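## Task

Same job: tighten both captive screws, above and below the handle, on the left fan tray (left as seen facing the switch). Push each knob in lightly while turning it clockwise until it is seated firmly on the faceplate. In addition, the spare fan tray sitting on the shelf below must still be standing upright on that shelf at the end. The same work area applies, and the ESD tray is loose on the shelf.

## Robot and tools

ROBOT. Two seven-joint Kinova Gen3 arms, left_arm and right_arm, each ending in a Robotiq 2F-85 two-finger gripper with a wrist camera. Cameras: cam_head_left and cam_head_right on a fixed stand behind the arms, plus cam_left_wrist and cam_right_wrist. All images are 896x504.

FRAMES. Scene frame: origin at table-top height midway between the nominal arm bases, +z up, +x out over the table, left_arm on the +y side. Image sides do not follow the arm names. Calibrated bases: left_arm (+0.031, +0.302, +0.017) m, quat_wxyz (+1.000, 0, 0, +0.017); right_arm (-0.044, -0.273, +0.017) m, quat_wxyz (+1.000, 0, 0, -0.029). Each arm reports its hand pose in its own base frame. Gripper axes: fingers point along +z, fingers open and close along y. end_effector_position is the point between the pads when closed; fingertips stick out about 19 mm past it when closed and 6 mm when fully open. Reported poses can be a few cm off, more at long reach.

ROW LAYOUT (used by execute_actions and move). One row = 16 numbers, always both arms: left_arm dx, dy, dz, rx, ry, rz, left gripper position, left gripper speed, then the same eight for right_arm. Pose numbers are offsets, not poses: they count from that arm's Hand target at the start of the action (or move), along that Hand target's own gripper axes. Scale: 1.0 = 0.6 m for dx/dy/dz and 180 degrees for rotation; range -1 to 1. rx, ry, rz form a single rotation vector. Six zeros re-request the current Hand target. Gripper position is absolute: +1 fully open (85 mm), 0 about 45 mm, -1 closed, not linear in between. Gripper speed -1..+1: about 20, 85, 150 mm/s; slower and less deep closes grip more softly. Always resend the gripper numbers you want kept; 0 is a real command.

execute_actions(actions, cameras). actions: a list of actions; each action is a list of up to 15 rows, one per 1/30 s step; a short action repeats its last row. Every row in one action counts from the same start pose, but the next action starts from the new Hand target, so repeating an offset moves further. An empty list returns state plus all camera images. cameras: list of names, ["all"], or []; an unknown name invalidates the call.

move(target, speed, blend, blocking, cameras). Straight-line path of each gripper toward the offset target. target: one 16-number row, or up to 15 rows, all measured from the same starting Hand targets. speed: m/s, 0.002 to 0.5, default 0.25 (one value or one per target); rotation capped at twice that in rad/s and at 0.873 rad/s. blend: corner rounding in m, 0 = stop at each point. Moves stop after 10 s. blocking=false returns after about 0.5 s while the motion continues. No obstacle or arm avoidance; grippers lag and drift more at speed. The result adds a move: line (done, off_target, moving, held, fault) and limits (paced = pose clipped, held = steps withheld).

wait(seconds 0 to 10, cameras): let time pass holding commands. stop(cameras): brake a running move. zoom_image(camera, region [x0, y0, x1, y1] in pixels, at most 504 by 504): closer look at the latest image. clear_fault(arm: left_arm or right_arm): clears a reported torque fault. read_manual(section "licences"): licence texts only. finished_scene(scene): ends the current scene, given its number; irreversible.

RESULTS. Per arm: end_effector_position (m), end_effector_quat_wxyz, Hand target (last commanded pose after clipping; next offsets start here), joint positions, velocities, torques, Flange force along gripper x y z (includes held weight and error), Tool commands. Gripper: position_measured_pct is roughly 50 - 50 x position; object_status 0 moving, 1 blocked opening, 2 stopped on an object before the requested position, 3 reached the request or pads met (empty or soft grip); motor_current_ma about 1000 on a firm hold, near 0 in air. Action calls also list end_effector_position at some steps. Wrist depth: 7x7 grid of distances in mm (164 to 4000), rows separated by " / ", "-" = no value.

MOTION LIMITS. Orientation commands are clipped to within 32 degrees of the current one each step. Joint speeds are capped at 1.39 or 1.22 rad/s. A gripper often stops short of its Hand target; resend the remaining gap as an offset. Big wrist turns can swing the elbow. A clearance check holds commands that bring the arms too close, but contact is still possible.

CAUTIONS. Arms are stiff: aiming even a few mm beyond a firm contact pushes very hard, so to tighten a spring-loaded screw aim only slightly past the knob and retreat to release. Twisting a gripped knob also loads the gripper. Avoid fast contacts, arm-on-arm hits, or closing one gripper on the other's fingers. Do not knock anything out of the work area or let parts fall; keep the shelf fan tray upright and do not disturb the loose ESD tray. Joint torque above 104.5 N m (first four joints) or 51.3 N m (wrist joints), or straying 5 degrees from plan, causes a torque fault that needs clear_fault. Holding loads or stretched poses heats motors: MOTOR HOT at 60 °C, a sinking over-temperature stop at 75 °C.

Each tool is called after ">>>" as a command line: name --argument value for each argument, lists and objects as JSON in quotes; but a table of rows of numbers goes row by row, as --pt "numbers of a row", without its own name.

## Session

>>> execute_actions --actions '[]'

>>> zoom_image --camera "cam_head_left" --region '[360, 0, 620, 300]'

Scene clock: 0.00 s.
left_arm: end_effector_position=(+0.4969, +0.1864, +0.3423) position_measured_pct=0.0 object_status=3 motor_current_ma=0 end_effector_quat_wxyz=(+0.009, +0.923, -0.337, +0.188) | right_arm: end_effector_position=(+0.3076, +0.7115, +0.3163) position_measured_pct=0.0 object_status=3 motor_current_ma=0 end_effector_quat_wxyz=(-0.375, +0.467, +0.608, +0.521)
Joint positions: left_arm=[-0.343 0.366 -0.365 1.371 0.481 1.27 3.23] | right_arm=[-0.784 0.759 -0.324 1.622 -2.322 0.639 1.491]
Joint velocities: within noise
Joint torques (N m): no reading
Flange force (N): no reading
Wrist depth (mm): cam_left_wrist=[1629 497 1426 470 453 441 434 / 1538 593 594 584 438 428 419 / 1503 1464 578 568 546 414 409 / 1441 575 562 548 539 401 394 / 1367 553 542 534 522 507 383 / 1356 538 525 516 506 493 371 / 1308 522 511 501 491 480 469] | cam_right_wrist=[2774 2786 1894 1884 1911 1900 2858 / 2846 2774 1900 1916 1933 1911 2895 / 2895 1950 1933 1939 1973 1991 2921 / 2895 1962 2003 2015 1979 2046 2987 / 2934 1991 2009 2009 2003 3070 3028 / 2652 2046 2034 2028 2046 3028 3142 / 2271 2046 2066 2066 2105 3128 3188]
Hand target: left_arm +0.4969, +0.1864, +0.3423; +0.009, +0.923, -0.337, +0.188 | right_arm +0.3076, +0.7115, +0.3163; -0.375, +0.467, +0.608, +0.521
Tool commands: left_gripper/position=+1.0 left_gripper/speed=+1.0 right_gripper/position=+1.0 right_gripper/speed=+1.0

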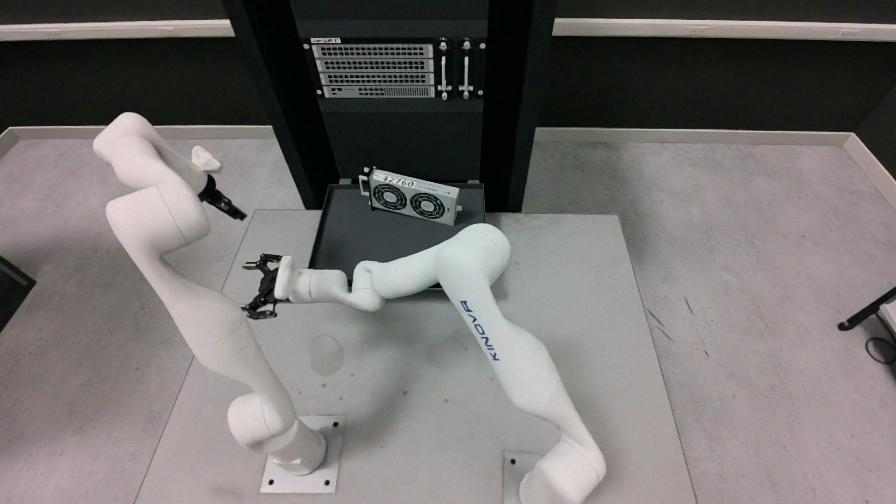

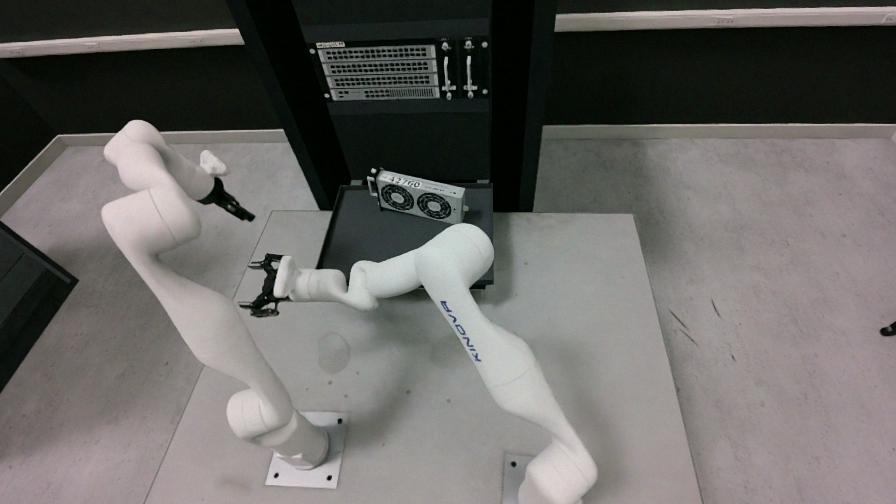

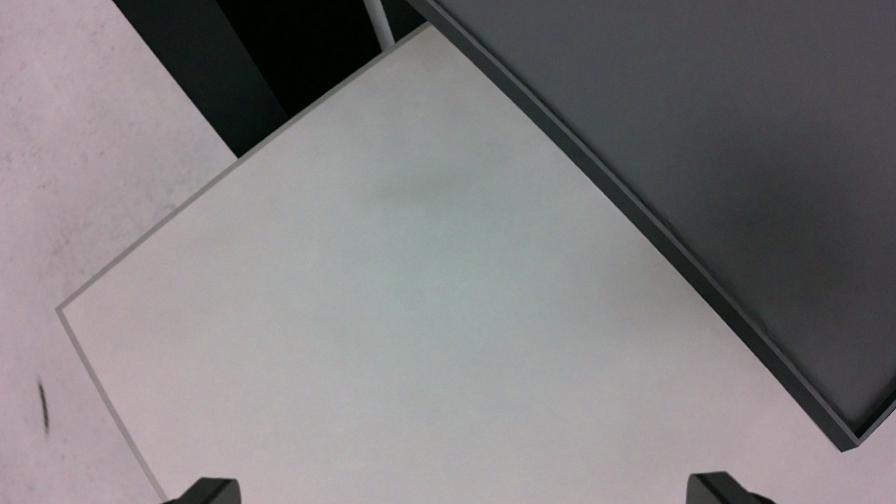

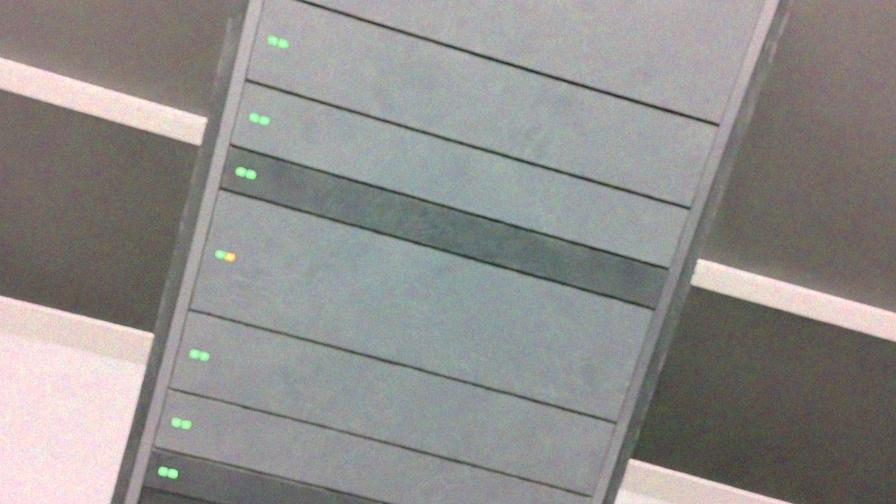

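Scaled by 1.680 from the camera's 896x504 image, which has a finer 1280x720 frame.

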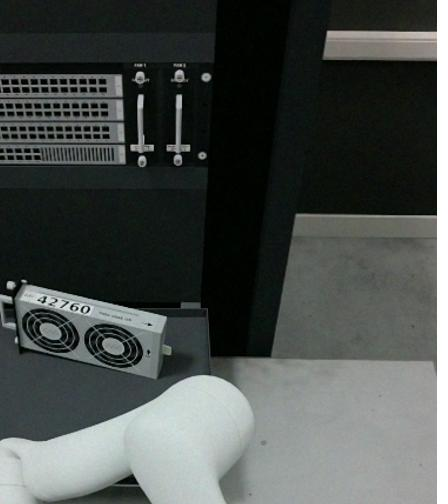

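>>> move --target '[0,0,0,0,0,0,1,1, -0.094, -0.0525, -0.796, 0.1277, -0.425, 0, 1, 1]' --speed 0.4

>>> zoom_image --camera "cam_head_left" --region '[290, 20, 510, 120]'

Scene clock: 63.23 s.
left_arm: end_effector_position=(+0.4969, +0.1864, +0.3423) position_measured_pct=0.0 object_status=3 motor_current_ma=0 end_effector_quat_wxyz=(+0.009, +0.923, -0.337, +0.188) | right_arm: end_effector_position=(+0.2786, +0.2309, +0.3380) position_measured_pct=0.0 object_status=3 motor_current_ma=0 end_effector_quat_wxyz=(-0.001, +0.609, +0.793, +0.000)
Joint positions: left_arm=[-0.343 0.366 -0.365 1.371 0.481 1.27 3.23] | right_arm=[-0.592 0.128 -0.193 1.613 0.024 1.404 -0.527]
Joint torques (N m): left_arm=[-1.87 -15.32 0.4 -8.84 0.85 -0.55 0.19] | right_arm=[-0.58 -11.95 -0.29 -9.69 0.26 0.12 -0.2]
Flange force (N): left_arm=[2.3 3.1 -1.0] | right_arm=[-2.2 -0.4 2.6]
Wrist depth (mm): cam_left_wrist=[1625 497 1438 467 453 441 436 / 1546 593 595 582 437 428 418 / 1493 1441 581 567 548 416 408 / 1460 572 562 548 536 401 397 / 1381 555 543 530 522 508 382 / 1361 538 526 516 506 495 372 / 1292 522 512 502 491 480 469] | cam_right_wrist=[502 500 500 500 500 498 497 / 502 499 500 499 500 499 499 / 501 500 500 500 498 498 498 / 502 502 499 498 499 497 499 / 501 501 499 498 497 499 499 / 502 501 499 499 499 499 498 / 500 502 499 499 499 500 499]
Hand target: left_arm +0.4969, +0.1864, +0.3423; +0.009, +0.923, -0.337, +0.188 | right_arm +0.2786, +0.2309, +0.3380; -0.001, +0.609, +0.793, +0.000
Off the commanded pose: left_arm 0.000 m, 0 deg | right_arm 0.000 m, 0 deg.
move: done

Scaled by 2.291 from the camera's 896x504 image, which has a finer 1280x720 frame.
This view is cut from an older image: the scene may have changed since it was taken.

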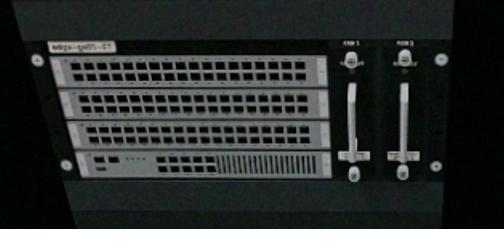

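>>> move --target '[0.593, 0.654, -0.213, 0.1584, 0.3588, -0.1529, 1, 1, -0.762, -0.2535, -0.0367, 0, 0, 0, 1, 1]' --speed 0.4 --cameras '["all"]'

Scene clock: 118.30 s.
left_arm: end_effector_position=(+0.4585, -0.3184, +0.5436) position_measured_pct=0.0 object_status=3 motor_current_ma=0 end_effector_quat_wxyz=(+0.012, +0.707, -0.012, +0.707) | right_arm: end_effector_position=(+0.2494, -0.2501, +0.3599) position_measured_pct=0.0 object_status=3 motor_current_ma=0 end_effector_quat_wxyz=(-0.001, +0.609, +0.793, +0.000)
Joint positions: left_arm=[0.363 0.209 0.828 1.95 1.224 -1.279 3.682] | right_arm=[0.117 0.103 0.679 1.596 -0.064 1.467 1.06]
Joint torques (N m): left_arm=[-1.85 -10.24 2.26 -8.41 -2.6 -1.72 0.21] | right_arm=[-0.53 -8.99 0.59 -9.68 0.27 0.23 -0.21]
Flange force (N): left_arm=[2.3 1.9 -2.1] | right_arm=[-1.5 -1.1 3.0]
Wrist depth (mm): cam_left_wrist=[536 537 533 531 532 746 509 / 540 536 534 534 534 745 509 / 539 539 538 537 534 797 533 / 545 541 540 539 535 798 512 / 544 542 544 539 536 757 515 / 547 545 543 543 539 756 515 / 548 546 544 545 539 754 516] | cam_right_wrist=[523 524 523 522 523 522 525 / 522 524 522 523 522 522 522 / 523 525 522 522 522 521 521 / 523 522 523 521 521 522 521 / 524 522 521 524 522 522 520 / 522 521 522 520 521 521 523 / 522 522 522 520 521 521 520]
Hand target: left_arm +0.4585, -0.3184, +0.5436; +0.012, +0.707, -0.012, +0.707 | right_arm +0.2494, -0.2501, +0.3599; -0.001, +0.609, +0.793, +0.000
Off the commanded pose: left_arm 0.000 m, 0 deg | right_arm 0.000 m, 0 deg.
move: done

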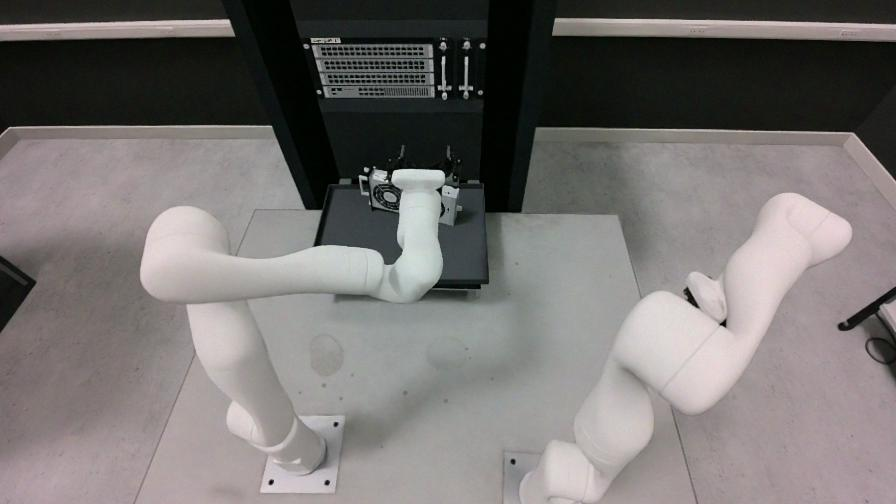

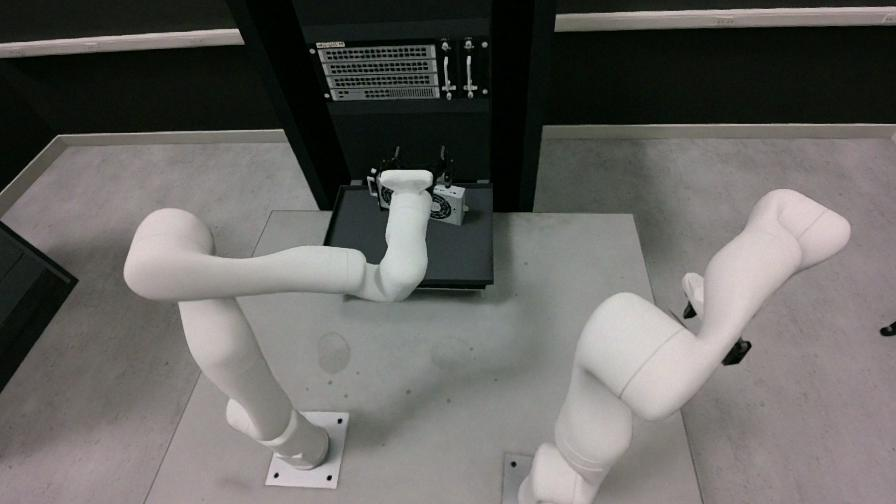

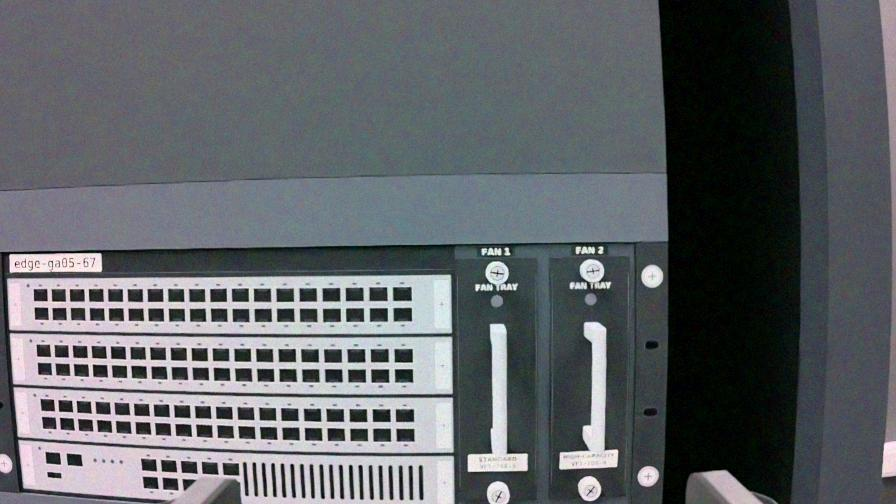

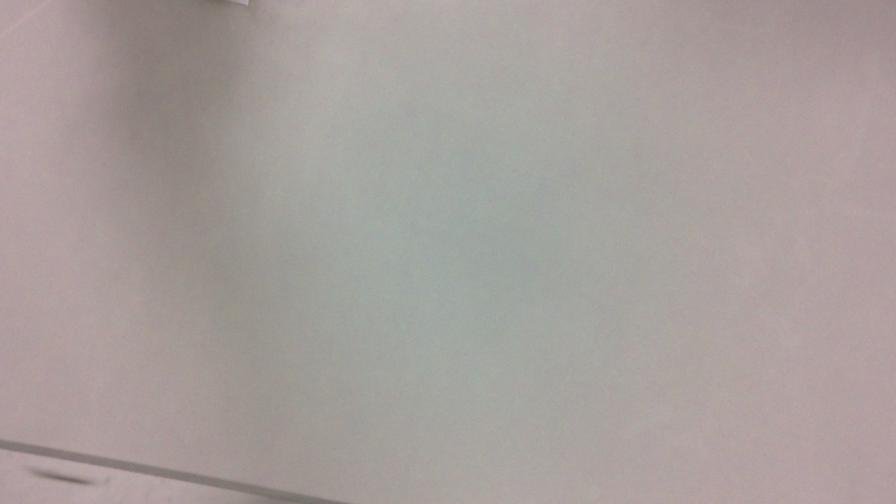

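>>> move --target '[0.0508, 0.0315, 0.5428, 0, 0, 0, -0.3, 1, 0,0,0,0,0,0,1,1]' --speed 0.25 --cameras '["cam_left_wrist", "cam_head_left"]'

>>> zoom_image --camera "cam_left_wrist" --region '[350, 384, 580, 504]'

Scene clock: 140.50 s.
left_arm: end_effector_position=(+0.7834, -0.3482, +0.5739) position_measured_pct=64.9 object_status=3 motor_current_ma=0 end_effector_quat_wxyz=(+0.012, +0.707, -0.012, +0.707) | right_arm: end_effector_position=(+0.2494, -0.2501, +0.3599) position_measured_pct=0.0 object_status=3 motor_current_ma=0 end_effector_quat_wxyz=(-0.001, +0.609, +0.793, +0.000)
Joint positions: left_arm=[0.272 0.769 0.726 1.013 1.036 -0.84 3.224] | right_arm=[0.117 0.103 0.679 1.596 -0.064 1.467 1.06]
Joint torques (N m): left_arm=[-1.91 -22.91 4.4 -9.22 -2.37 -0.42 0.19] | right_arm=[-0.45 -9 0.59 -9.66 0.28 0.27 -0.18]
Flange force (N): left_arm=[2.6 4.9 1.8] | right_arm=[-1.2 -1.0 3.0]
Wrist depth (mm): cam_left_wrist=[210 210 209 208 208 207 206 / 211 210 210 209 209 208 208 / 211 211 210 210 209 208 208 / 212 211 210 210 210 209 208 / 213 212 211 211 210 209 209 / 216 215 214 213 213 210 210 / 216 216 215 212 211 210 210] | cam_right_wrist=[524 523 524 521 522 523 521 / 525 524 524 523 523 522 522 / 523 522 522 523 522 522 519 / 523 522 524 521 521 520 522 / 522 522 522 522 521 522 522 / 523 522 522 522 522 520 519 / 522 520 522 521 520 522 520]
Hand target: left_arm +0.7834, -0.3482, +0.5738; +0.012, +0.707, -0.012, +0.707 | right_arm +0.2494, -0.2501, +0.3599; -0.001, +0.609, +0.793, +0.000
Off the commanded pose: left_arm 0.000 m, 0 deg | right_arm 0.000 m, 0 deg.
move: done
Images, in order (width x height): cam_head_left 896x504, cam_left_wrist 896x504.

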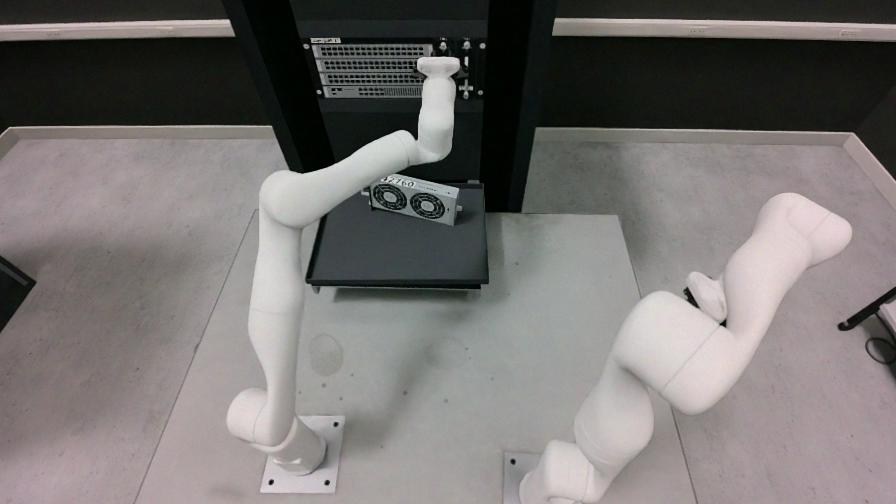

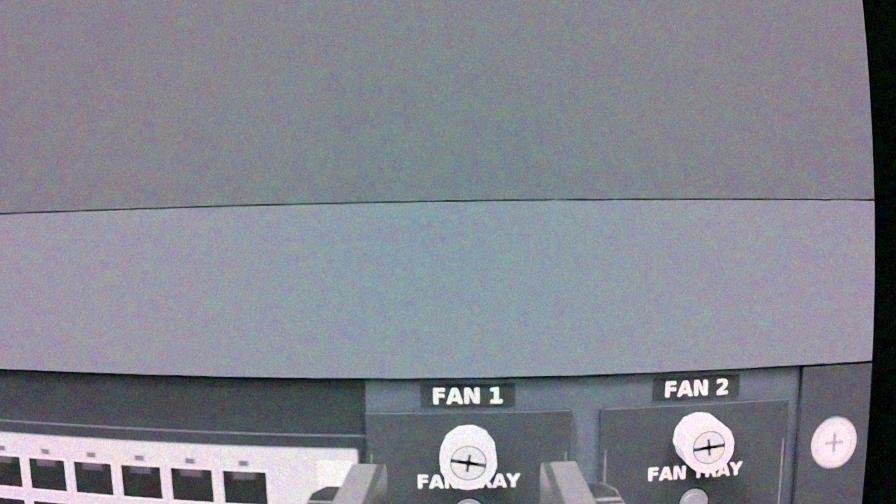

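Scaled by 2.191 from the camera's 896x504 image, which has a finer 1280x720 frame.

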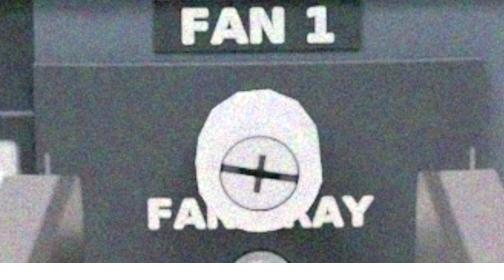

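>>> move --pt "0.0005 0.0015 0.03 0 0 -0.4 -0.5 0 0 0 0 0 0 0 1 1" --pt "0.0005 0.0015 0.0662 0 0 -0.5 -0.5 0 0 0 0 0 0 0 1 1" --speed '[0.4, 0.08]' --blend '[0.01, 0]' --cameras '["cam_left_wrist"]'

>>> zoom_image --camera "cam_left_wrist" --region '[376, 424, 556, 504]'

Scene clock: 160.40 s.
left_arm: end_effector_position=(+0.8231, -0.3504, +0.5741) position_measured_pct=74.9 object_status=3 motor_current_ma=0 end_effector_quat_wxyz=(+0.508, +0.508, +0.492, +0.491) | right_arm: end_effector_position=(+0.2494, -0.2501, +0.3599) position_measured_pct=0.0 object_status=3 motor_current_ma=0 end_effector_quat_wxyz=(-0.001, +0.609, +0.793, +0.000)
Joint positions: left_arm=[0.236 0.927 0.991 0.82 0.911 -0.867 4.595] | right_arm=[0.117 0.103 0.679 1.596 -0.064 1.467 1.06]
Joint torques (N m): left_arm=[-1.9 -24.6 5.21 -7.42 -2.47 0.17 0.15] | right_arm=[-0.53 -8.95 0.56 -9.61 0.31 0.18 -0.18]
Flange force (N): left_arm=[-6.0 3.5 3.9] | right_arm=[-1.5 -1.0 2.6]
Wrist depth (mm): cam_left_wrist=[174 173 173 172 169 168 168 / 174 174 173 172 169 169 168 / 175 174 173 173 169 169 168 / 175 174 174 173 170 169 169 / 176 175 174 173 170 169 169 / 174 173 172 171 171 170 169 / 174 173 172 171 171 170 170] | cam_right_wrist=[524 524 524 524 523 523 523 / 523 523 521 521 523 522 522 / 522 522 522 520 521 522 521 / 523 524 520 522 523 522 520 / 524 521 522 521 521 523 521 / 522 523 524 520 522 520 520 / 522 521 521 521 521 519 520]
Hand target: left_arm +0.8231, -0.3504, +0.5741; +0.508, +0.508, +0.492, +0.491 | right_arm +0.2494, -0.2501, +0.3599; -0.001, +0.609, +0.793, +0.000
Off the commanded pose: left_arm 0.000 m, 0 deg | right_arm 0.000 m, 0 deg.
move: done
Images, in order (width x height): cam_left_wrist 896x504.

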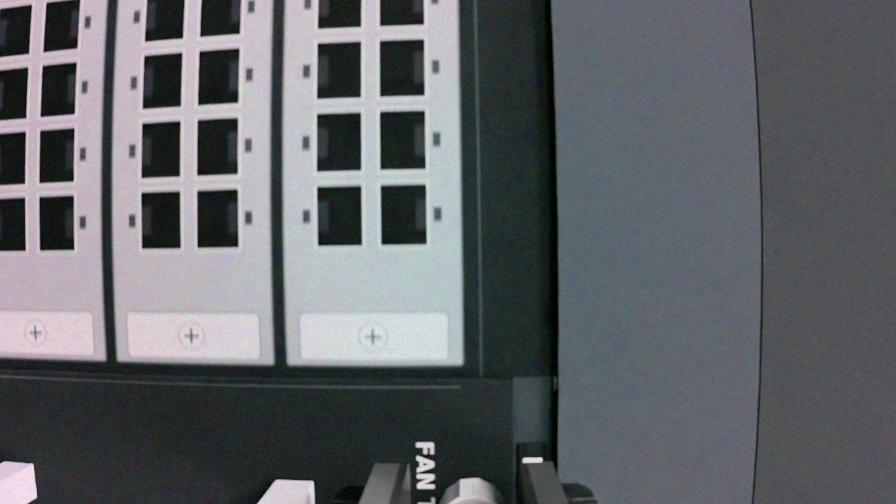

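Scaled by 2.800 from the camera's 896x504 image, which has a finer 1280x720 frame.

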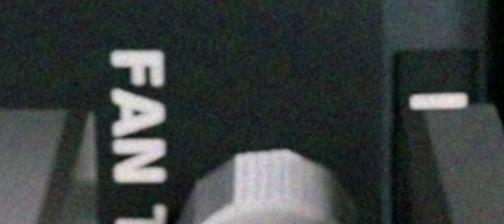

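>>> move --pt "0 0.0017 -0.0035 0 0 0 -0.5 0 0 0 0 0 0 0 1 1" --pt "0 0.0017 -0.0035 0 0 0 -0.72 -1 0 0 0 0 0 0 1 1" --pt "0 0.0017 0.0005 0 0 0 -0.72 -1 0 0 0 0 0 0 1 1" --speed '[0.05, 0.05, 0.015]' --cameras '["cam_left_wrist"]'

>>> zoom_image --camera "cam_left_wrist" --region '[376, 424, 556, 504]'

Scene clock: 175.70 s.
left_arm: end_effector_position=(+0.8234, -0.3504, +0.5752) position_measured_pct=85.7 object_status=3 motor_current_ma=480 end_effector_quat_wxyz=(+0.508, +0.508, +0.492, +0.491) | right_arm: end_effector_position=(+0.2494, -0.2501, +0.3599) position_measured_pct=0.0 object_status=3 motor_current_ma=0 end_effector_quat_wxyz=(-0.001, +0.609, +0.793, +0.000)
Joint positions: left_arm=[0.237 0.927 0.992 0.815 0.914 -0.866 4.59] | right_arm=[0.117 0.103 0.679 1.596 -0.064 1.467 1.06]
Joint torques (N m): left_arm=[-4.35 -20.51 3.88 -8.15 -2.16 0.64 0.15] | right_arm=[-0.54 -8.94 0.61 -9.68 0.31 0.25 -0.15]
Flange force (N): left_arm=[-4.8 4.5 -7.3] | right_arm=[-1.2 -1.1 3.0]
Wrist depth (mm): cam_left_wrist=[174 174 172 172 169 168 167 / 174 174 173 172 169 168 168 / 175 174 173 173 169 169 168 / 175 174 173 173 170 169 169 / 176 175 174 173 170 170 169 / 173 173 172 172 171 170 170 / 174 173 172 172 171 170 170] | cam_right_wrist=[525 524 524 522 521 522 522 / 524 521 522 522 523 522 521 / 524 523 523 523 522 521 520 / 523 525 521 521 522 522 520 / 522 522 522 523 522 521 520 / 521 523 523 521 523 520 520 / 520 522 523 521 521 520 520]
Hand target: left_arm +0.8234, -0.3504, +0.5751; +0.508, +0.508, +0.492, +0.491 | right_arm +0.2494, -0.2501, +0.3599; -0.001, +0.609, +0.793, +0.000
Off the commanded pose: left_arm 0.000 m, 0 deg | right_arm 0.000 m, 0 deg.
move: done
Images, in order (width x height): cam_left_wrist 896x504.

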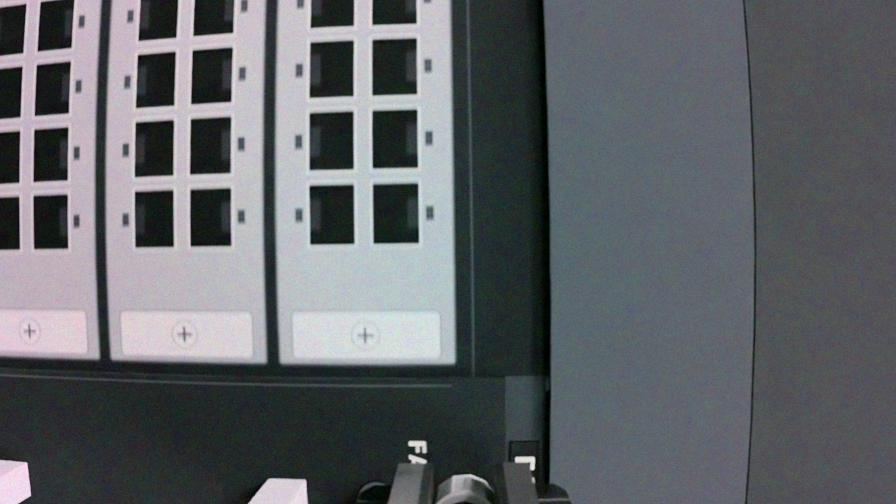

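Scaled by 2.800 from the camera's 896x504 image, which has a finer 1280x720 frame.

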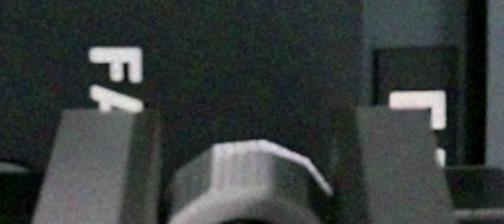

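>>> move --target '[0, 0, 0.0003, 0, 0, 0.5, -0.72, -1, 0,0,0,0,0,0,1,1]' --speed 0.436

>>> move --target '[0, 0, 0.0002, 0, 0, 0.48, -0.72, -1, 0,0,0,0,0,0,1,1]' --speed 0.436

Scene clock: 182.90 s.
left_arm: end_effector_position=(+0.8236, -0.3504, +0.5752) position_measured_pct=85.7 object_status=3 motor_current_ma=480 end_effector_quat_wxyz=(+0.012, +0.707, -0.012, +0.707) | right_arm: end_effector_position=(+0.2494, -0.2501, +0.3599) position_measured_pct=0.0 object_status=3 motor_current_ma=0 end_effector_quat_wxyz=(-0.001, +0.609, +0.793, +0.000)
Joint positions: left_arm=[0.301 0.866 0.728 0.809 1.076 -0.771 3.091] | right_arm=[0.117 0.103 0.679 1.596 -0.064 1.467 1.06]
Joint torques (N m): left_arm=[-4.07 -17.24 2.87 -10.42 -2.58 3.02 0.23] | right_arm=[-0.5 -8.9 0.61 -9.67 0.27 0.23 -0.21]
Flange force (N): left_arm=[1.2 -3.5 -27.4] | right_arm=[-1.1 -1.2 2.9]
Wrist depth (mm): cam_left_wrist=[170 170 169 169 168 168 167 / 171 170 170 169 169 168 168 / 171 171 170 170 169 169 168 / 172 171 171 170 170 169 169 / 172 172 171 171 170 169 169 / 173 172 172 171 171 170 170 / 175 175 175 173 173 171 170] | cam_right_wrist=[525 522 522 521 520 522 522 / 524 523 524 522 522 521 522 / 522 524 521 522 522 521 521 / 522 522 524 522 523 522 520 / 523 522 522 522 522 519 521 / 522 523 522 522 521 520 520 / 522 522 522 521 521 521 520]
Hand target: left_arm +0.8236, -0.3504, +0.5751; +0.012, +0.707, -0.012, +0.707 | right_arm +0.2494, -0.2501, +0.3599; -0.001, +0.609, +0.793, +0.000
Off the commanded pose: left_arm 0.000 m, 0 deg | right_arm 0.000 m, 0 deg.
move: done

Scene clock: 185.23 s.
left_arm: end_effector_position=(+0.8237, -0.3504, +0.5752) position_measured_pct=85.7 object_status=3 motor_current_ma=480 end_effector_quat_wxyz=(+0.475, -0.508, +0.493, -0.523) | right_arm: end_effector_position=(+0.2494, -0.2501, +0.3599) position_measured_pct=0.0 object_status=3 motor_current_ma=0 end_effector_quat_wxyz=(-0.001, +0.609, +0.793, +0.000)
Joint positions: left_arm=[0.361 0.832 0.53 0.804 1.197 -0.7 1.622] | right_arm=[0.117 0.103 0.679 1.596 -0.064 1.467 1.06]
Joint torques (N m): left_arm=[-5.65 -14.54 1.5 -9.76 -1.67 2.09 0.24] | right_arm=[-0.48 -8.95 0.52 -9.68 0.3 0.22 -0.14]
Flange force (N): left_arm=[-2.3 -3.8 -28.2] | right_arm=[-1.1 -1.1 2.9]
Wrist depth (mm): cam_left_wrist=[170 170 170 169 169 169 586 / 171 170 170 172 169 169 169 / 171 171 170 170 170 169 169 / 172 171 171 171 170 - - / 172 172 171 173 170 170 169 / 172 172 171 173 171 170 171 / 173 172 172 171 171 171 171] | cam_right_wrist=[523 523 522 522 523 523 523 / 524 523 521 522 521 522 521 / 523 521 522 522 522 520 522 / 524 523 522 523 522 520 519 / 523 522 522 522 522 523 522 / 522 523 522 520 522 520 522 / 521 522 522 522 521 520 520]
Hand target: left_arm +0.8237, -0.3504, +0.5751; +0.475, -0.508, +0.493, -0.523 | right_arm +0.2494, -0.2501, +0.3599; -0.001, +0.609, +0.793, +0.000
Off the commanded pose: left_arm 0.000 m, 0 deg | right_arm 0.000 m, 0 deg.
move: done

>>> move --target '[0, 0, 0, 0, 0, 0.48, -0.72, -1, 0,0,0,0,0,0,1,1]' --speed 0.436

Scene clock: 191.47 s.
left_arm: end_effector_position=(+0.8237, -0.3504, +0.5752) position_measured_pct=85.7 object_status=3 motor_current_ma=480 end_effector_quat_wxyz=(+0.705, -0.033, +0.707, -0.056) | right_arm: end_effector_position=(+0.2494, -0.2501, +0.3599) position_measured_pct=0.0 object_status=3 motor_current_ma=0 end_effector_quat_wxyz=(-0.001, +0.609, +0.793, +0.000)
Joint positions: left_arm=[0.411 0.814 0.379 0.801 1.29 -0.646 0.137] | right_arm=[0.117 0.103 0.679 1.596 -0.064 1.467 1.06]
Joint torques (N m): left_arm=[-5.78 -13.66 0.94 -8.92 -1.21 1.68 0.15] | right_arm=[-0.45 -8.94 0.61 -9.74 0.26 0.25 -0.2]
Flange force (N): left_arm=[-4.7 1.9 -27.3] | right_arm=[-0.9 -1.2 3.2]
Wrist depth (mm): cam_left_wrist=[- 171 171 170 169 171 171 / - 171 171 170 169 171 171 / - 171 171 170 170 172 172 / - 172 171 171 170 172 172 / - 172 171 171 170 173 172 / - 172 172 171 171 173 172 / 173 172 172 171 173 173 173] | cam_right_wrist=[524 524 524 524 523 522 522 / 523 523 522 523 522 523 520 / 523 524 521 523 521 522 522 / 521 522 522 522 522 522 522 / 522 522 523 521 525 520 521 / 522 522 523 522 522 520 520 / 522 523 521 522 521 520 518]
Hand target: left_arm +0.8237, -0.3504, +0.5751; +0.705, -0.033, +0.707, -0.056 | right_arm +0.2494, -0.2501, +0.3599; -0.001, +0.609, +0.793, +0.000
Off the commanded pose: left_arm 0.000 m, 0 deg | right_arm 0.000 m, 0 deg.
move: done

>>> move --pt "0 0 0 0 0 0.48 -0.72 -1 0 0 0 0 0 0 1 1" --pt "0 0 0 0 0 0.96 -0.72 -1 0 0 0 0 0 0 1 1" --speed 0.436 --blend '[0.01, 0]' --cameras '["cam_left_wrist"]'

>>> zoom_image --camera "cam_left_wrist" --region '[376, 424, 556, 504]'

Scene clock: 201.57 s.
left_arm: end_effector_position=(+0.8237, -0.3505, +0.5752) position_measured_pct=85.7 object_status=3 motor_current_ma=480 end_effector_quat_wxyz=(+0.101, +0.703, +0.077, +0.700) | right_arm: end_effector_position=(+0.2494, -0.2501, +0.3599) position_measured_pct=0.0 object_status=3 motor_current_ma=0 end_effector_quat_wxyz=(-0.001, +0.609, +0.793, +0.000)
Joint positions: left_arm=[0.48 0.799 0.183 0.796 1.418 -0.577 -2.862] | right_arm=[0.117 0.103 0.679 1.596 -0.064 1.467 1.06]
Joint torques (N m): left_arm=[-4.47 -16.91 0.7 -8.13 -0.89 0.31 0.21] | right_arm=[-0.54 -8.93 0.57 -9.71 0.27 0.3 -0.17]
Flange force (N): left_arm=[4.8 1.7 -14.1] | right_arm=[-1.1 -1.2 3.2]
Wrist depth (mm): cam_left_wrist=[170 170 169 169 168 167 - / 171 170 170 169 168 168 167 / 171 171 170 169 169 168 168 / 171 171 170 170 169 169 168 / 174 172 171 170 169 169 169 / 175 174 174 170 170 169 169 / 175 175 175 171 173 170 170] | cam_right_wrist=[524 525 523 521 520 521 520 / 523 523 523 523 522 521 522 / 524 523 522 520 521 522 521 / 523 522 523 523 522 522 521 / 522 522 522 522 522 521 521 / 522 522 522 520 523 521 522 / 522 522 522 522 522 520 522]
Hand target: left_arm +0.8237, -0.3504, +0.5751; +0.101, +0.703, +0.077, +0.700 | right_arm +0.2494, -0.2501, +0.3599; -0.001, +0.609, +0.793, +0.000
Off the commanded pose: left_arm 0.000 m, 0 deg | right_arm 0.000 m, 0 deg.
move: done
Images, in order (width x height): cam_left_wrist 896x504.

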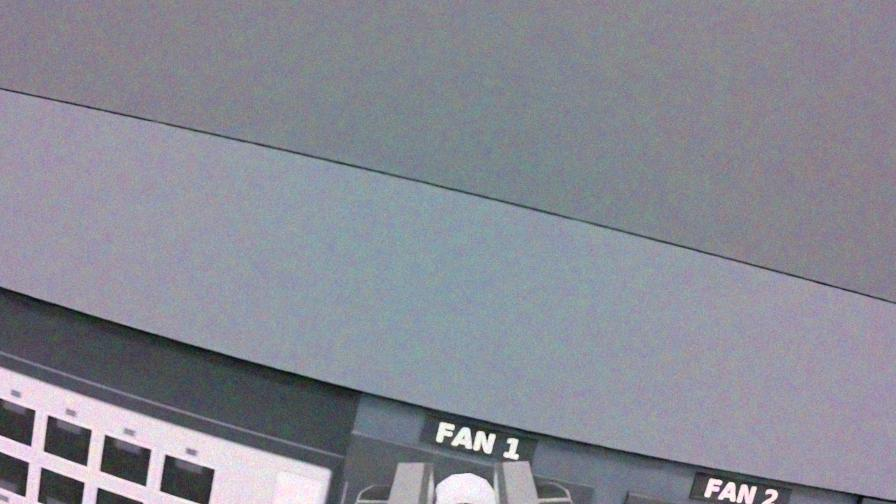

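Scaled by 2.800 from the camera's 896x504 image, which has a finer 1280x720 frame.

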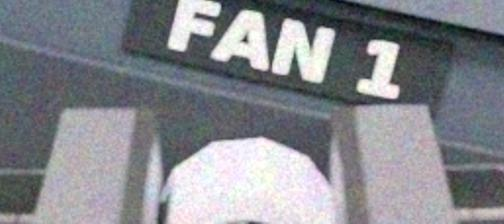

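>>> move --pt "0 0 0.0002 0 0 0.5 -0.72 -1 0 0 0 0 0 0 1 1" --pt "0 0 0.0005 0 0 1.0 -0.72 -1 0 0 0 0 0 0 1 1" --pt "0 0 0.0008 0 0 -0.5 -0.72 -1 0 0 0 0 0 0 1 1" --pt "0 0 0.0011 0 0 0 -0.72 -1 0 0 0 0 0 0 1 1" --speed 0.436 --blend '[0.01, 0.01, 0.01, 0]'

Scene clock: 224.23 s.
left_arm: end_effector_position=(+0.8244, -0.3504, +0.5751) position_measured_pct=85.7 object_status=3 motor_current_ma=480 end_effector_quat_wxyz=(+0.101, +0.703, +0.077, +0.700) | right_arm: end_effector_position=(+0.2494, -0.2501, +0.3599) position_measured_pct=0.0 object_status=3 motor_current_ma=0 end_effector_quat_wxyz=(-0.001, +0.609, +0.793, +0.000)
Joint positions: left_arm=[0.531 0.797 0.039 0.788 1.521 -0.526 -9.147] | right_arm=[0.117 0.103 0.679 1.596 -0.064 1.467 1.06]
Joint torques (N m): left_arm=[-4.96 -16.38 0.01 -7.13 -0.52 -0.24 0.19] | right_arm=[-0.53 -8.93 0.59 -9.68 0.28 0.22 -0.14]
Flange force (N): left_arm=no reading | right_arm=[-1.0 -1.1 2.9]
Wrist depth (mm): cam_left_wrist=[169 169 168 168 167 167 - / 170 170 169 168 168 167 167 / 170 170 169 169 168 168 167 / 171 170 170 169 168 168 168 / 174 171 170 169 169 169 168 / 174 174 173 170 169 169 169 / 175 174 173 171 172 170 169] | cam_right_wrist=[522 523 522 525 522 519 524 / 523 524 523 522 522 521 520 / 523 522 524 522 522 523 520 / 522 520 522 522 520 524 521 / 522 524 523 521 522 521 520 / 522 523 522 521 520 521 520 / 521 522 520 521 520 521 521]
Hand target: left_arm +0.8244, -0.3504, +0.5751; +0.101, +0.703, +0.077, +0.700 | right_arm +0.2494, -0.2501, +0.3599; -0.001, +0.609, +0.793, +0.000
Off the commanded pose: left_arm 0.000 m, 0 deg | right_arm 0.000 m, 0 deg.
move: done

>>> move --pt "0 0 0 0 0 0 -0.58 0 0 0 0 0 0 0 1 1" --pt "0 0 -0.0015 0 0 0 -0.58 0 0 0 0 0 0 0 1 1" --pt "0 0 -0.0015 0 0 0 -0.72 -1 0 0 0 0 0 0 1 1" --pt "0 0 -0.0012 0 0 0.5 -0.72 -1 0 0 0 0 0 0 1 1" --pt "0 0 -0.0009 0 0 1.0 -0.72 -1 0 0 0 0 0 0 1 1" --pt "0 0 -0.0006 0 0 -0.5 -0.72 -1 0 0 0 0 0 0 1 1" --pt "0 0 -0.0003 0 0 0 -0.72 -1 0 0 0 0 0 0 1 1" --speed '[0.05, 0.05, 0.05, 0.436, 0.436, 0.436, 0.436]' --blend '[0, 0, 0, 0.01, 0.01, 0.01, 0]' --cameras '["cam_left_wrist"]'

>>> zoom_image --camera "cam_left_wrist" --region '[376, 424, 556, 504]'

Scene clock: 247.87 s.
left_arm: end_effector_position=(+0.8242, -0.3504, +0.5751) position_measured_pct=85.7 object_status=3 motor_current_ma=470 end_effector_quat_wxyz=(+0.101, +0.703, +0.077, +0.700) | right_arm: end_effector_position=(+0.2494, -0.2501, +0.3599) position_measured_pct=0.0 object_status=3 motor_current_ma=0 end_effector_quat_wxyz=(-0.001, +0.609, +0.793, +0.000)
Joint positions: left_arm=[0.541 0.796 0.012 0.788 1.54 -0.516 -15.43] | right_arm=[0.117 0.103 0.679 1.596 -0.064 1.467 1.06]
Joint torques (N m): left_arm=[-4.52 -23.12 -0.67 -10.44 -1.51 -0.74 0.15] | right_arm=[-0.56 -8.99 0.53 -9.61 0.24 0.21 -0.21]
Flange force (N): left_arm=no reading | right_arm=[-1.7 -1.1 2.7]
Wrist depth (mm): cam_left_wrist=[169 169 168 168 167 166 - / 170 169 169 168 167 167 167 / 170 170 169 169 168 167 167 / 171 170 170 169 168 168 167 / 174 171 170 169 169 168 168 / 174 174 173 170 169 169 168 / 175 174 173 171 172 171 169] | cam_right_wrist=[525 522 524 523 522 522 520 / 522 523 522 522 520 521 522 / 524 522 522 522 523 522 521 / 522 520 522 521 521 520 521 / 523 523 523 522 521 520 521 / 523 523 522 521 523 520 521 / 523 520 521 523 522 522 521]
Hand target: left_arm +0.8242, -0.3504, +0.5751; +0.101, +0.703, +0.077, +0.700 | right_arm +0.2494, -0.2501, +0.3599; -0.001, +0.609, +0.793, +0.000
Off the commanded pose: left_arm 0.000 m, 0 deg | right_arm 0.000 m, 0 deg.
move: done
Images, in order (width x height): cam_left_wrist 896x504.

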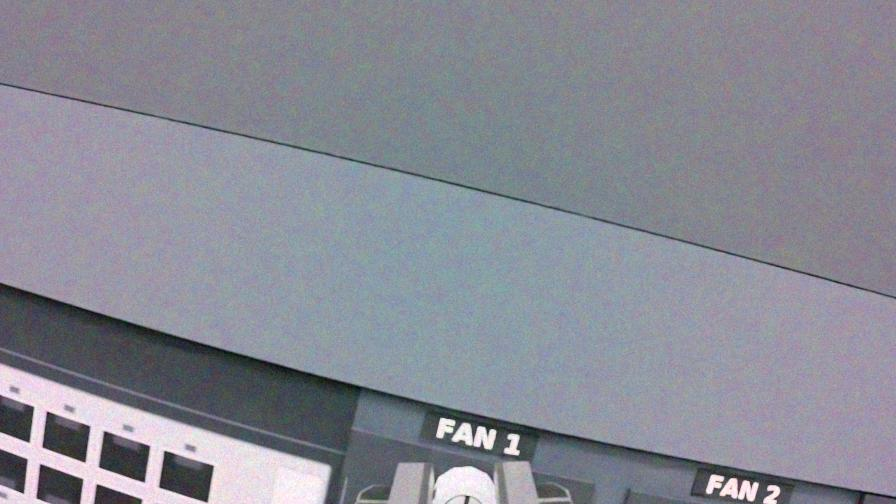

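Scaled by 2.800 from the camera's 896x504 image, which has a finer 1280x720 frame.

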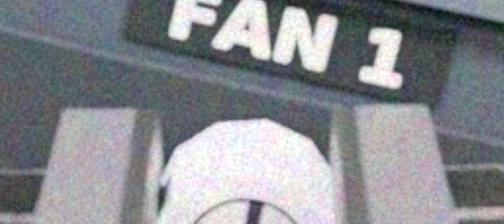

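>>> move --pt "0 0 0 0 0 0 -0.58 0 0 0 0 0 0 0 1 1" --pt "0.0013 0 -0.0013 0 0 0 -0.58 0 0 0 0 0 0 0 1 1" --pt "0.0013 0 -0.0013 0 0 0 -0.72 -1 0 0 0 0 0 0 1 1" --pt "0.0013 0 -0.001 0 0 0.5 -0.72 -1 0 0 0 0 0 0 1 1" --pt "0.0013 0 -0.0007 0 0 1.0 -0.72 -1 0 0 0 0 0 0 1 1" --pt "0.0013 0 -0.0004 0 0 -0.5 -0.72 -1 0 0 0 0 0 0 1 1" --pt "0.0013 0 0 0 0 0 -0.72 -1 0 0 0 0 0 0 1 1" --speed '[0.05, 0.05, 0.05, 0.436, 0.436, 0.436, 0.436]' --blend '[0, 0, 0, 0.01, 0.01, 0.01, 0]' --cameras '["cam_left_wrist"]'

>>> zoom_image --camera "cam_left_wrist" --region '[376, 424, 556, 504]'

Scene clock: 325.90 s.
left_arm: end_effector_position=(+0.8242, -0.3503, +0.5759) position_measured_pct=85.7 object_status=3 motor_current_ma=440 end_effector_quat_wxyz=(+0.101, +0.703, +0.077, +0.700) | right_arm: end_effector_position=(+0.2494, -0.2501, +0.3599) position_measured_pct=0.0 object_status=3 motor_current_ma=0 end_effector_quat_wxyz=(-0.001, +0.609, +0.793, +0.000)
Joint positions: left_arm=[0.541 0.796 0.012 0.786 1.543 -0.516 -21.717] | right_arm=[0.117 0.103 0.679 1.596 -0.064 1.467 1.06]
Joint torques (N m): left_arm=[-4.74 -23.08 -0.74 -10.74 -1.56 -0.65 0.17] | right_arm=[-0.54 -8.97 0.52 -9.68 0.28 0.25 -0.15]
Flange force (N): left_arm=no reading | right_arm=[-1.3 -1.1 3.0]
Wrist depth (mm): cam_left_wrist=[169 169 168 168 167 166 - / 170 169 169 168 168 167 167 / 170 170 169 168 168 167 167 / 170 171 169 169 168 168 168 / 174 171 170 169 169 168 168 / 174 174 173 170 169 169 169 / 175 174 173 172 172 169 169] | cam_right_wrist=[523 523 524 525 523 521 521 / 523 523 523 525 522 522 523 / 523 523 522 522 523 522 522 / 522 523 524 522 521 520 522 / 523 522 522 522 523 520 521 / 522 523 522 524 522 522 519 / 522 522 521 520 521 522 521]
Hand target: left_arm +0.8242, -0.3503, +0.5759; +0.101, +0.703, +0.077, +0.700 | right_arm +0.2494, -0.2501, +0.3599; -0.001, +0.609, +0.793, +0.000
Off the commanded pose: left_arm 0.000 m, 0 deg | right_arm 0.000 m, 0 deg.
move: done
Images, in order (width x height): cam_left_wrist 896x504.

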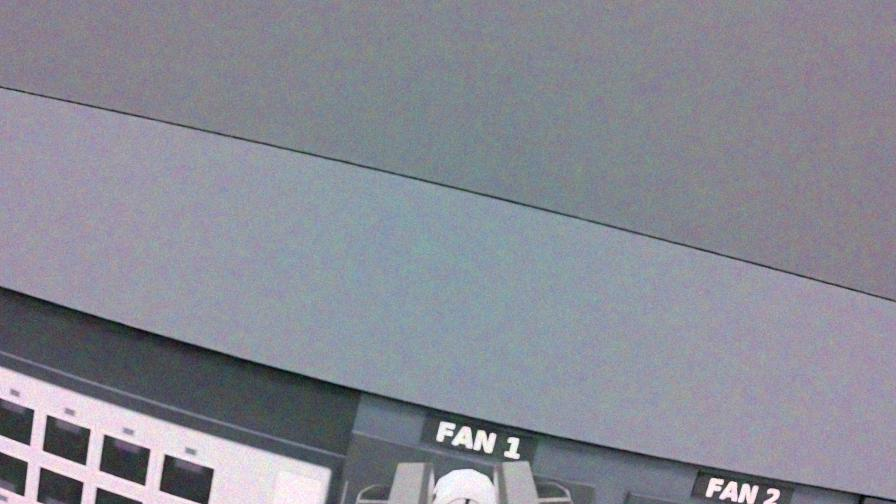

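Scaled by 2.800 from the camera's 896x504 image, which has a finer 1280x720 frame.

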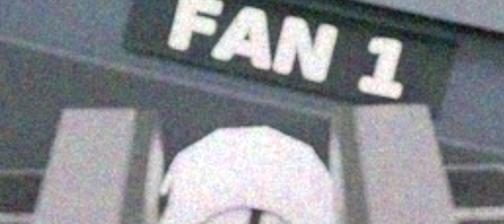

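>>> move --pt "0 0 0 0 0 0 -0.58 0 0 0 0 0 0 0 1 1" --pt "0.0003 0 -0.0013 0 0 0 -0.58 0 0 0 0 0 0 0 1 1" --pt "0.0003 0 -0.0013 0 0 0 -0.72 -1 0 0 0 0 0 0 1 1" --pt "0.0003 0 -0.001 0 0 0.5 -0.72 -1 0 0 0 0 0 0 1 1" --pt "0.0003 0 -0.0007 0 0 1.0 -0.72 -1 0 0 0 0 0 0 1 1" --pt "0.0003 0 -0.0004 0 0 -0.5 -0.72 -1 0 0 0 0 0 0 1 1" --pt "0.0003 0 0 0 0 0 -0.72 -1 0 0 0 0 0 0 1 1" --speed '[0.05, 0.05, 0.05, 0.436, 0.436, 0.436, 0.436]' --blend '[0, 0, 0, 0.01, 0.01, 0.01, 0]'

Scene clock: 347.00 s.
left_arm: end_effector_position=(+0.8242, -0.3502, +0.5760) position_measured_pct=85.7 object_status=3 motor_current_ma=430 end_effector_quat_wxyz=(+0.101, +0.703, +0.077, +0.700) | right_arm: end_effector_position=(+0.2494, -0.2501, +0.3599) position_measured_pct=0.0 object_status=3 motor_current_ma=0 end_effector_quat_wxyz=(-0.001, +0.609, +0.793, +0.000)
Joint positions: left_arm=[0.54 0.796 0.013 0.786 1.544 -0.516 -28.001] | right_arm=[0.117 0.103 0.679 1.596 -0.064 1.467 1.06]
Joint torques (N m): left_arm=[-4.78 -18.26 -0.54 -6.95 -0.95 -1.03 -0.29] | right_arm=[-0.52 -8.9 0.49 -9.74 0.22 0.27 -0.18]
Flange force (N): left_arm=no reading | right_arm=[-1.0 -1.4 3.2]
Wrist depth (mm): cam_left_wrist=[170 169 168 168 167 167 - / 170 169 169 168 168 167 167 / 170 170 169 169 168 168 167 / 171 170 170 169 169 168 168 / 174 171 170 170 169 169 168 / 175 174 173 170 169 169 169 / 175 174 174 172 172 169 169] | cam_right_wrist=[524 523 522 521 521 520 522 / 523 523 523 524 524 522 522 / 523 522 523 520 521 522 522 / 523 520 521 524 522 522 522 / 522 522 522 522 520 523 521 / 522 523 521 522 522 520 519 / 522 522 523 522 521 520 521]
Hand target: left_arm +0.8242, -0.3502, +0.5761; +0.101, +0.703, +0.077, +0.700 | right_arm +0.2494, -0.2501, +0.3599; -0.001, +0.609, +0.793, +0.000
Off the commanded pose: left_arm 0.000 m, 0 deg | right_arm 0.000 m, 0 deg.
move: done

>>> move --pt "0 0 0 0 0 0 -0.58 0 0 0 0 0 0 0 1 1" --pt "0 0 -0.0008 0 0 0 -0.58 0 0 0 0 0 0 0 1 1" --pt "0 0 -0.0008 0 0 0 -0.80 -1 0 0 0 0 0 0 1 1" --pt "0 0 -0.0006 0 0 0.3 -0.80 -1 0 0 0 0 0 0 1 1" --speed '[0.05, 0.05, 0.05, 0.25]'

>>> move --target '[0, 0, 0, 0, 0, 0.2, -0.80, -1, 0,0,0,0,0,0,1,1]' --speed 0.25

Scene clock: 357.23 s.
left_arm: end_effector_position=(+0.8238, -0.3502, +0.5761) position_measured_pct=87.0 object_status=2 motor_current_ma=1000 end_effector_quat_wxyz=(-0.228, +0.662, -0.250, +0.669) | right_arm: end_effector_position=(+0.2494, -0.2501, +0.3599) position_measured_pct=0.0 object_status=3 motor_current_ma=0 end_effector_quat_wxyz=(-0.001, +0.609, +0.793, +0.000)
Joint positions: left_arm=[0.536 0.795 0.026 0.788 1.532 -0.521 -28.942] | right_arm=[0.117 0.103 0.679 1.596 -0.064 1.467 1.06]
Joint torques (N m): left_arm=[-3.22 -21 -0.28 -10.18 -2.32 0.46 -0.72] | right_arm=[-0.48 -8.95 0.58 -9.68 0.32 0.23 -0.17]
Flange force (N): left_arm=no reading | right_arm=[-1.2 -1.1 3.0]
Wrist depth (mm): cam_left_wrist=[169 169 168 168 168 167 393 / 170 170 169 169 168 168 168 / 170 170 169 169 169 168 168 / 171 170 170 170 169 169 168 / 171 171 170 170 171 169 169 / 172 171 171 170 170 169 169 / 172 172 171 171 171 170 -] | cam_right_wrist=[526 522 522 522 522 520 522 / 524 524 524 521 522 521 522 / 522 524 522 522 521 522 520 / 523 523 523 522 521 521 520 / 523 522 524 521 522 523 520 / 522 522 523 522 521 521 521 / 522 523 521 521 521 522 520]
Hand target: left_arm +0.8238, -0.3502, +0.5761; -0.228, +0.662, -0.250, +0.669 | right_arm +0.2494, -0.2501, +0.3599; -0.001, +0.609, +0.793, +0.000
Off the commanded pose: left_arm 0.000 m, 0 deg | right_arm 0.000 m, 0 deg.
move: done

Scene clock: 358.97 s.
left_arm: end_effector_position=(+0.8238, -0.3502, +0.5761) position_measured_pct=87.0 object_status=2 motor_current_ma=1000 end_effector_quat_wxyz=(-0.424, +0.552, -0.443, +0.566) | right_arm: end_effector_position=(+0.2494, -0.2501, +0.3599) position_measured_pct=0.0 object_status=3 motor_current_ma=0 end_effector_quat_wxyz=(-0.001, +0.609, +0.793, +0.000)
Joint positions: left_arm=[0.533 0.795 0.034 0.789 1.527 -0.524 -29.57] | right_arm=[0.117 0.103 0.679 1.596 -0.064 1.467 1.06]
Joint torques (N m): left_arm=[-0.9 -20.72 0.77 -9.33 -2.28 0.85 -0.93] | right_arm=[-0.53 -8.94 0.54 -9.61 0.23 0.27 -0.15]
Flange force (N): left_arm=no reading | right_arm=[-1.3 -1.1 2.8]
Wrist depth (mm): cam_left_wrist=[169 169 168 168 168 168 520 / 170 169 169 169 168 168 168 / 170 170 170 169 169 168 168 / 170 170 170 170 169 169 - / 171 171 170 170 170 169 169 / 171 171 171 170 170 172 169 / 172 171 171 171 170 170 170] | cam_right_wrist=[525 523 522 522 520 522 520 / 524 525 523 523 521 522 523 / 524 523 522 522 522 520 520 / 524 522 523 522 522 521 520 / 522 522 523 522 520 522 519 / 523 523 521 521 521 520 520 / 524 522 520 522 522 521 519]
Hand target: left_arm +0.8238, -0.3502, +0.5761; -0.424, +0.552, -0.443, +0.566 | right_arm +0.2494, -0.2501, +0.3599; -0.001, +0.609, +0.793, +0.000
Off the commanded pose: left_arm 0.000 m, 0 deg | right_arm 0.000 m, 0 deg.
move: done

>>> move --pt "0 0 0 0 0 0 -0.45 -0.5 0 0 0 0 0 0 1 1" --pt "0 0 -0.1 0 0 0 -0.4 0 0 0 0 0 0 0 1 1" --pt "-0.059 0.2288 -0.0663 0 0 -0.42 -0.3 0 0 0 0 0 0 0 1 1" --speed '[0.05, 0.12, 0.3]' --blend '[0, 0.01, 0]' --cameras '["cam_left_wrist", "cam_head_left"]'

>>> zoom_image --camera "cam_left_wrist" --region '[350, 384, 580, 504]'

Scene clock: 384.83 s.
left_arm: end_effector_position=(+0.7840, -0.3488, +0.4343) position_measured_pct=64.9 object_status=3 motor_current_ma=0 end_effector_quat_wxyz=(+0.012, +0.707, -0.012, +0.707) | right_arm: end_effector_position=(+0.2494, -0.2501, +0.3599) position_measured_pct=0.0 object_status=3 motor_current_ma=0 end_effector_quat_wxyz=(-0.001, +0.609, +0.793, +0.000)
Joint positions: left_arm=[0.515 0.802 0.124 1.252 0.895 -0.758 -27.543] | right_arm=[0.117 0.103 0.679 1.596 -0.064 1.467 1.06]
Joint torques (N m): left_arm=[-1.87 -23.74 1.17 -9.9 -1.68 -2.17 0.21] | right_arm=[-0.52 -8.99 0.48 -9.62 0.23 0.25 -0.14]
Flange force (N): left_arm=[2.8 3.5 -0.5] | right_arm=[-1.3 -1.1 2.8]
Wrist depth (mm): cam_left_wrist=[213 212 212 171 208 195 207 / 213 213 212 171 209 208 207 / 214 214 213 172 209 208 208 / 214 214 213 173 210 209 209 / 215 214 214 173 210 209 209 / 216 215 215 211 210 210 210 / 216 216 215 211 211 211 210] | cam_right_wrist=[524 524 523 522 523 523 522 / 523 522 521 523 522 520 522 / 523 523 522 522 523 521 520 / 523 522 522 522 521 523 522 / 524 522 523 522 522 521 521 / 524 522 521 523 521 521 520 / 522 520 522 520 522 520 520]
Hand target: left_arm +0.7840, -0.3488, +0.4343; +0.012, +0.707, -0.012, +0.707 | right_arm +0.2494, -0.2501, +0.3599; -0.001, +0.609, +0.793, +0.000
Off the commanded pose: left_arm 0.000 m, 0 deg | right_arm 0.000 m, 0 deg.
move: done; blend cut to 0 m at target 2
Images, in order (width x height): cam_head_left 896x504, cam_left_wrist 896x504.

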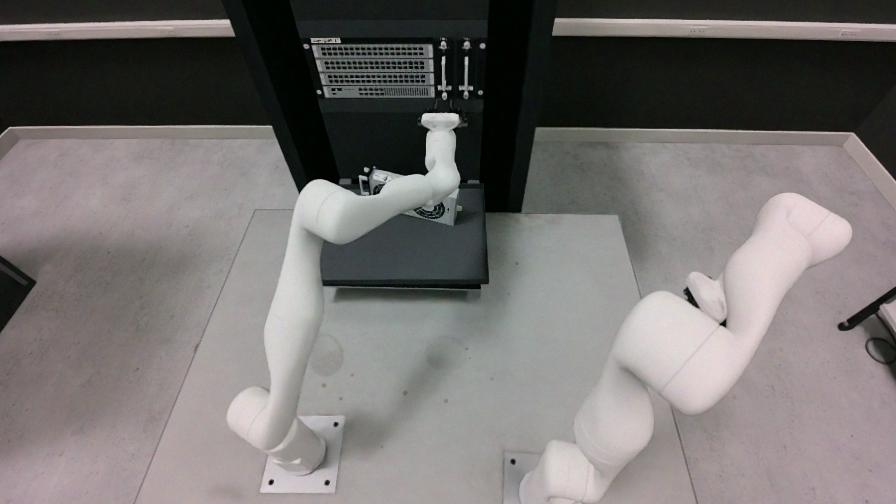

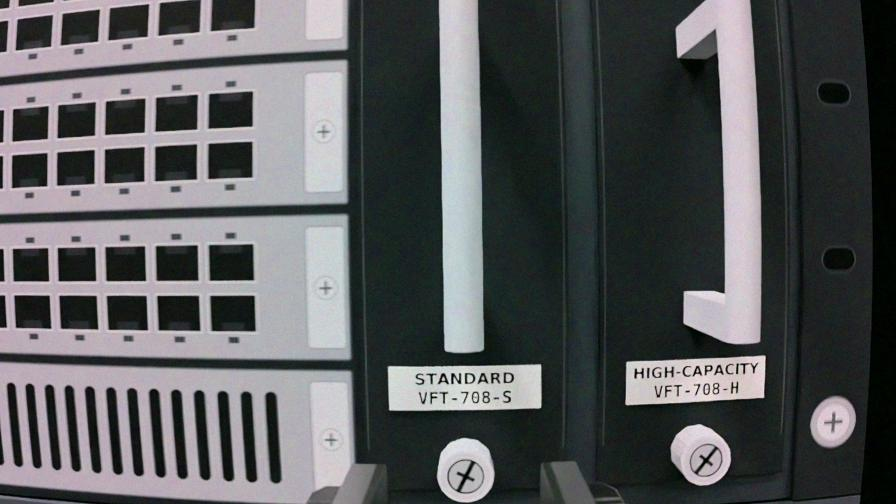

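Scaled by 2.191 from the camera's 896x504 image, which has a finer 1280x720 frame.

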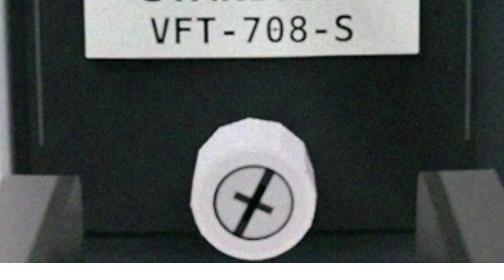

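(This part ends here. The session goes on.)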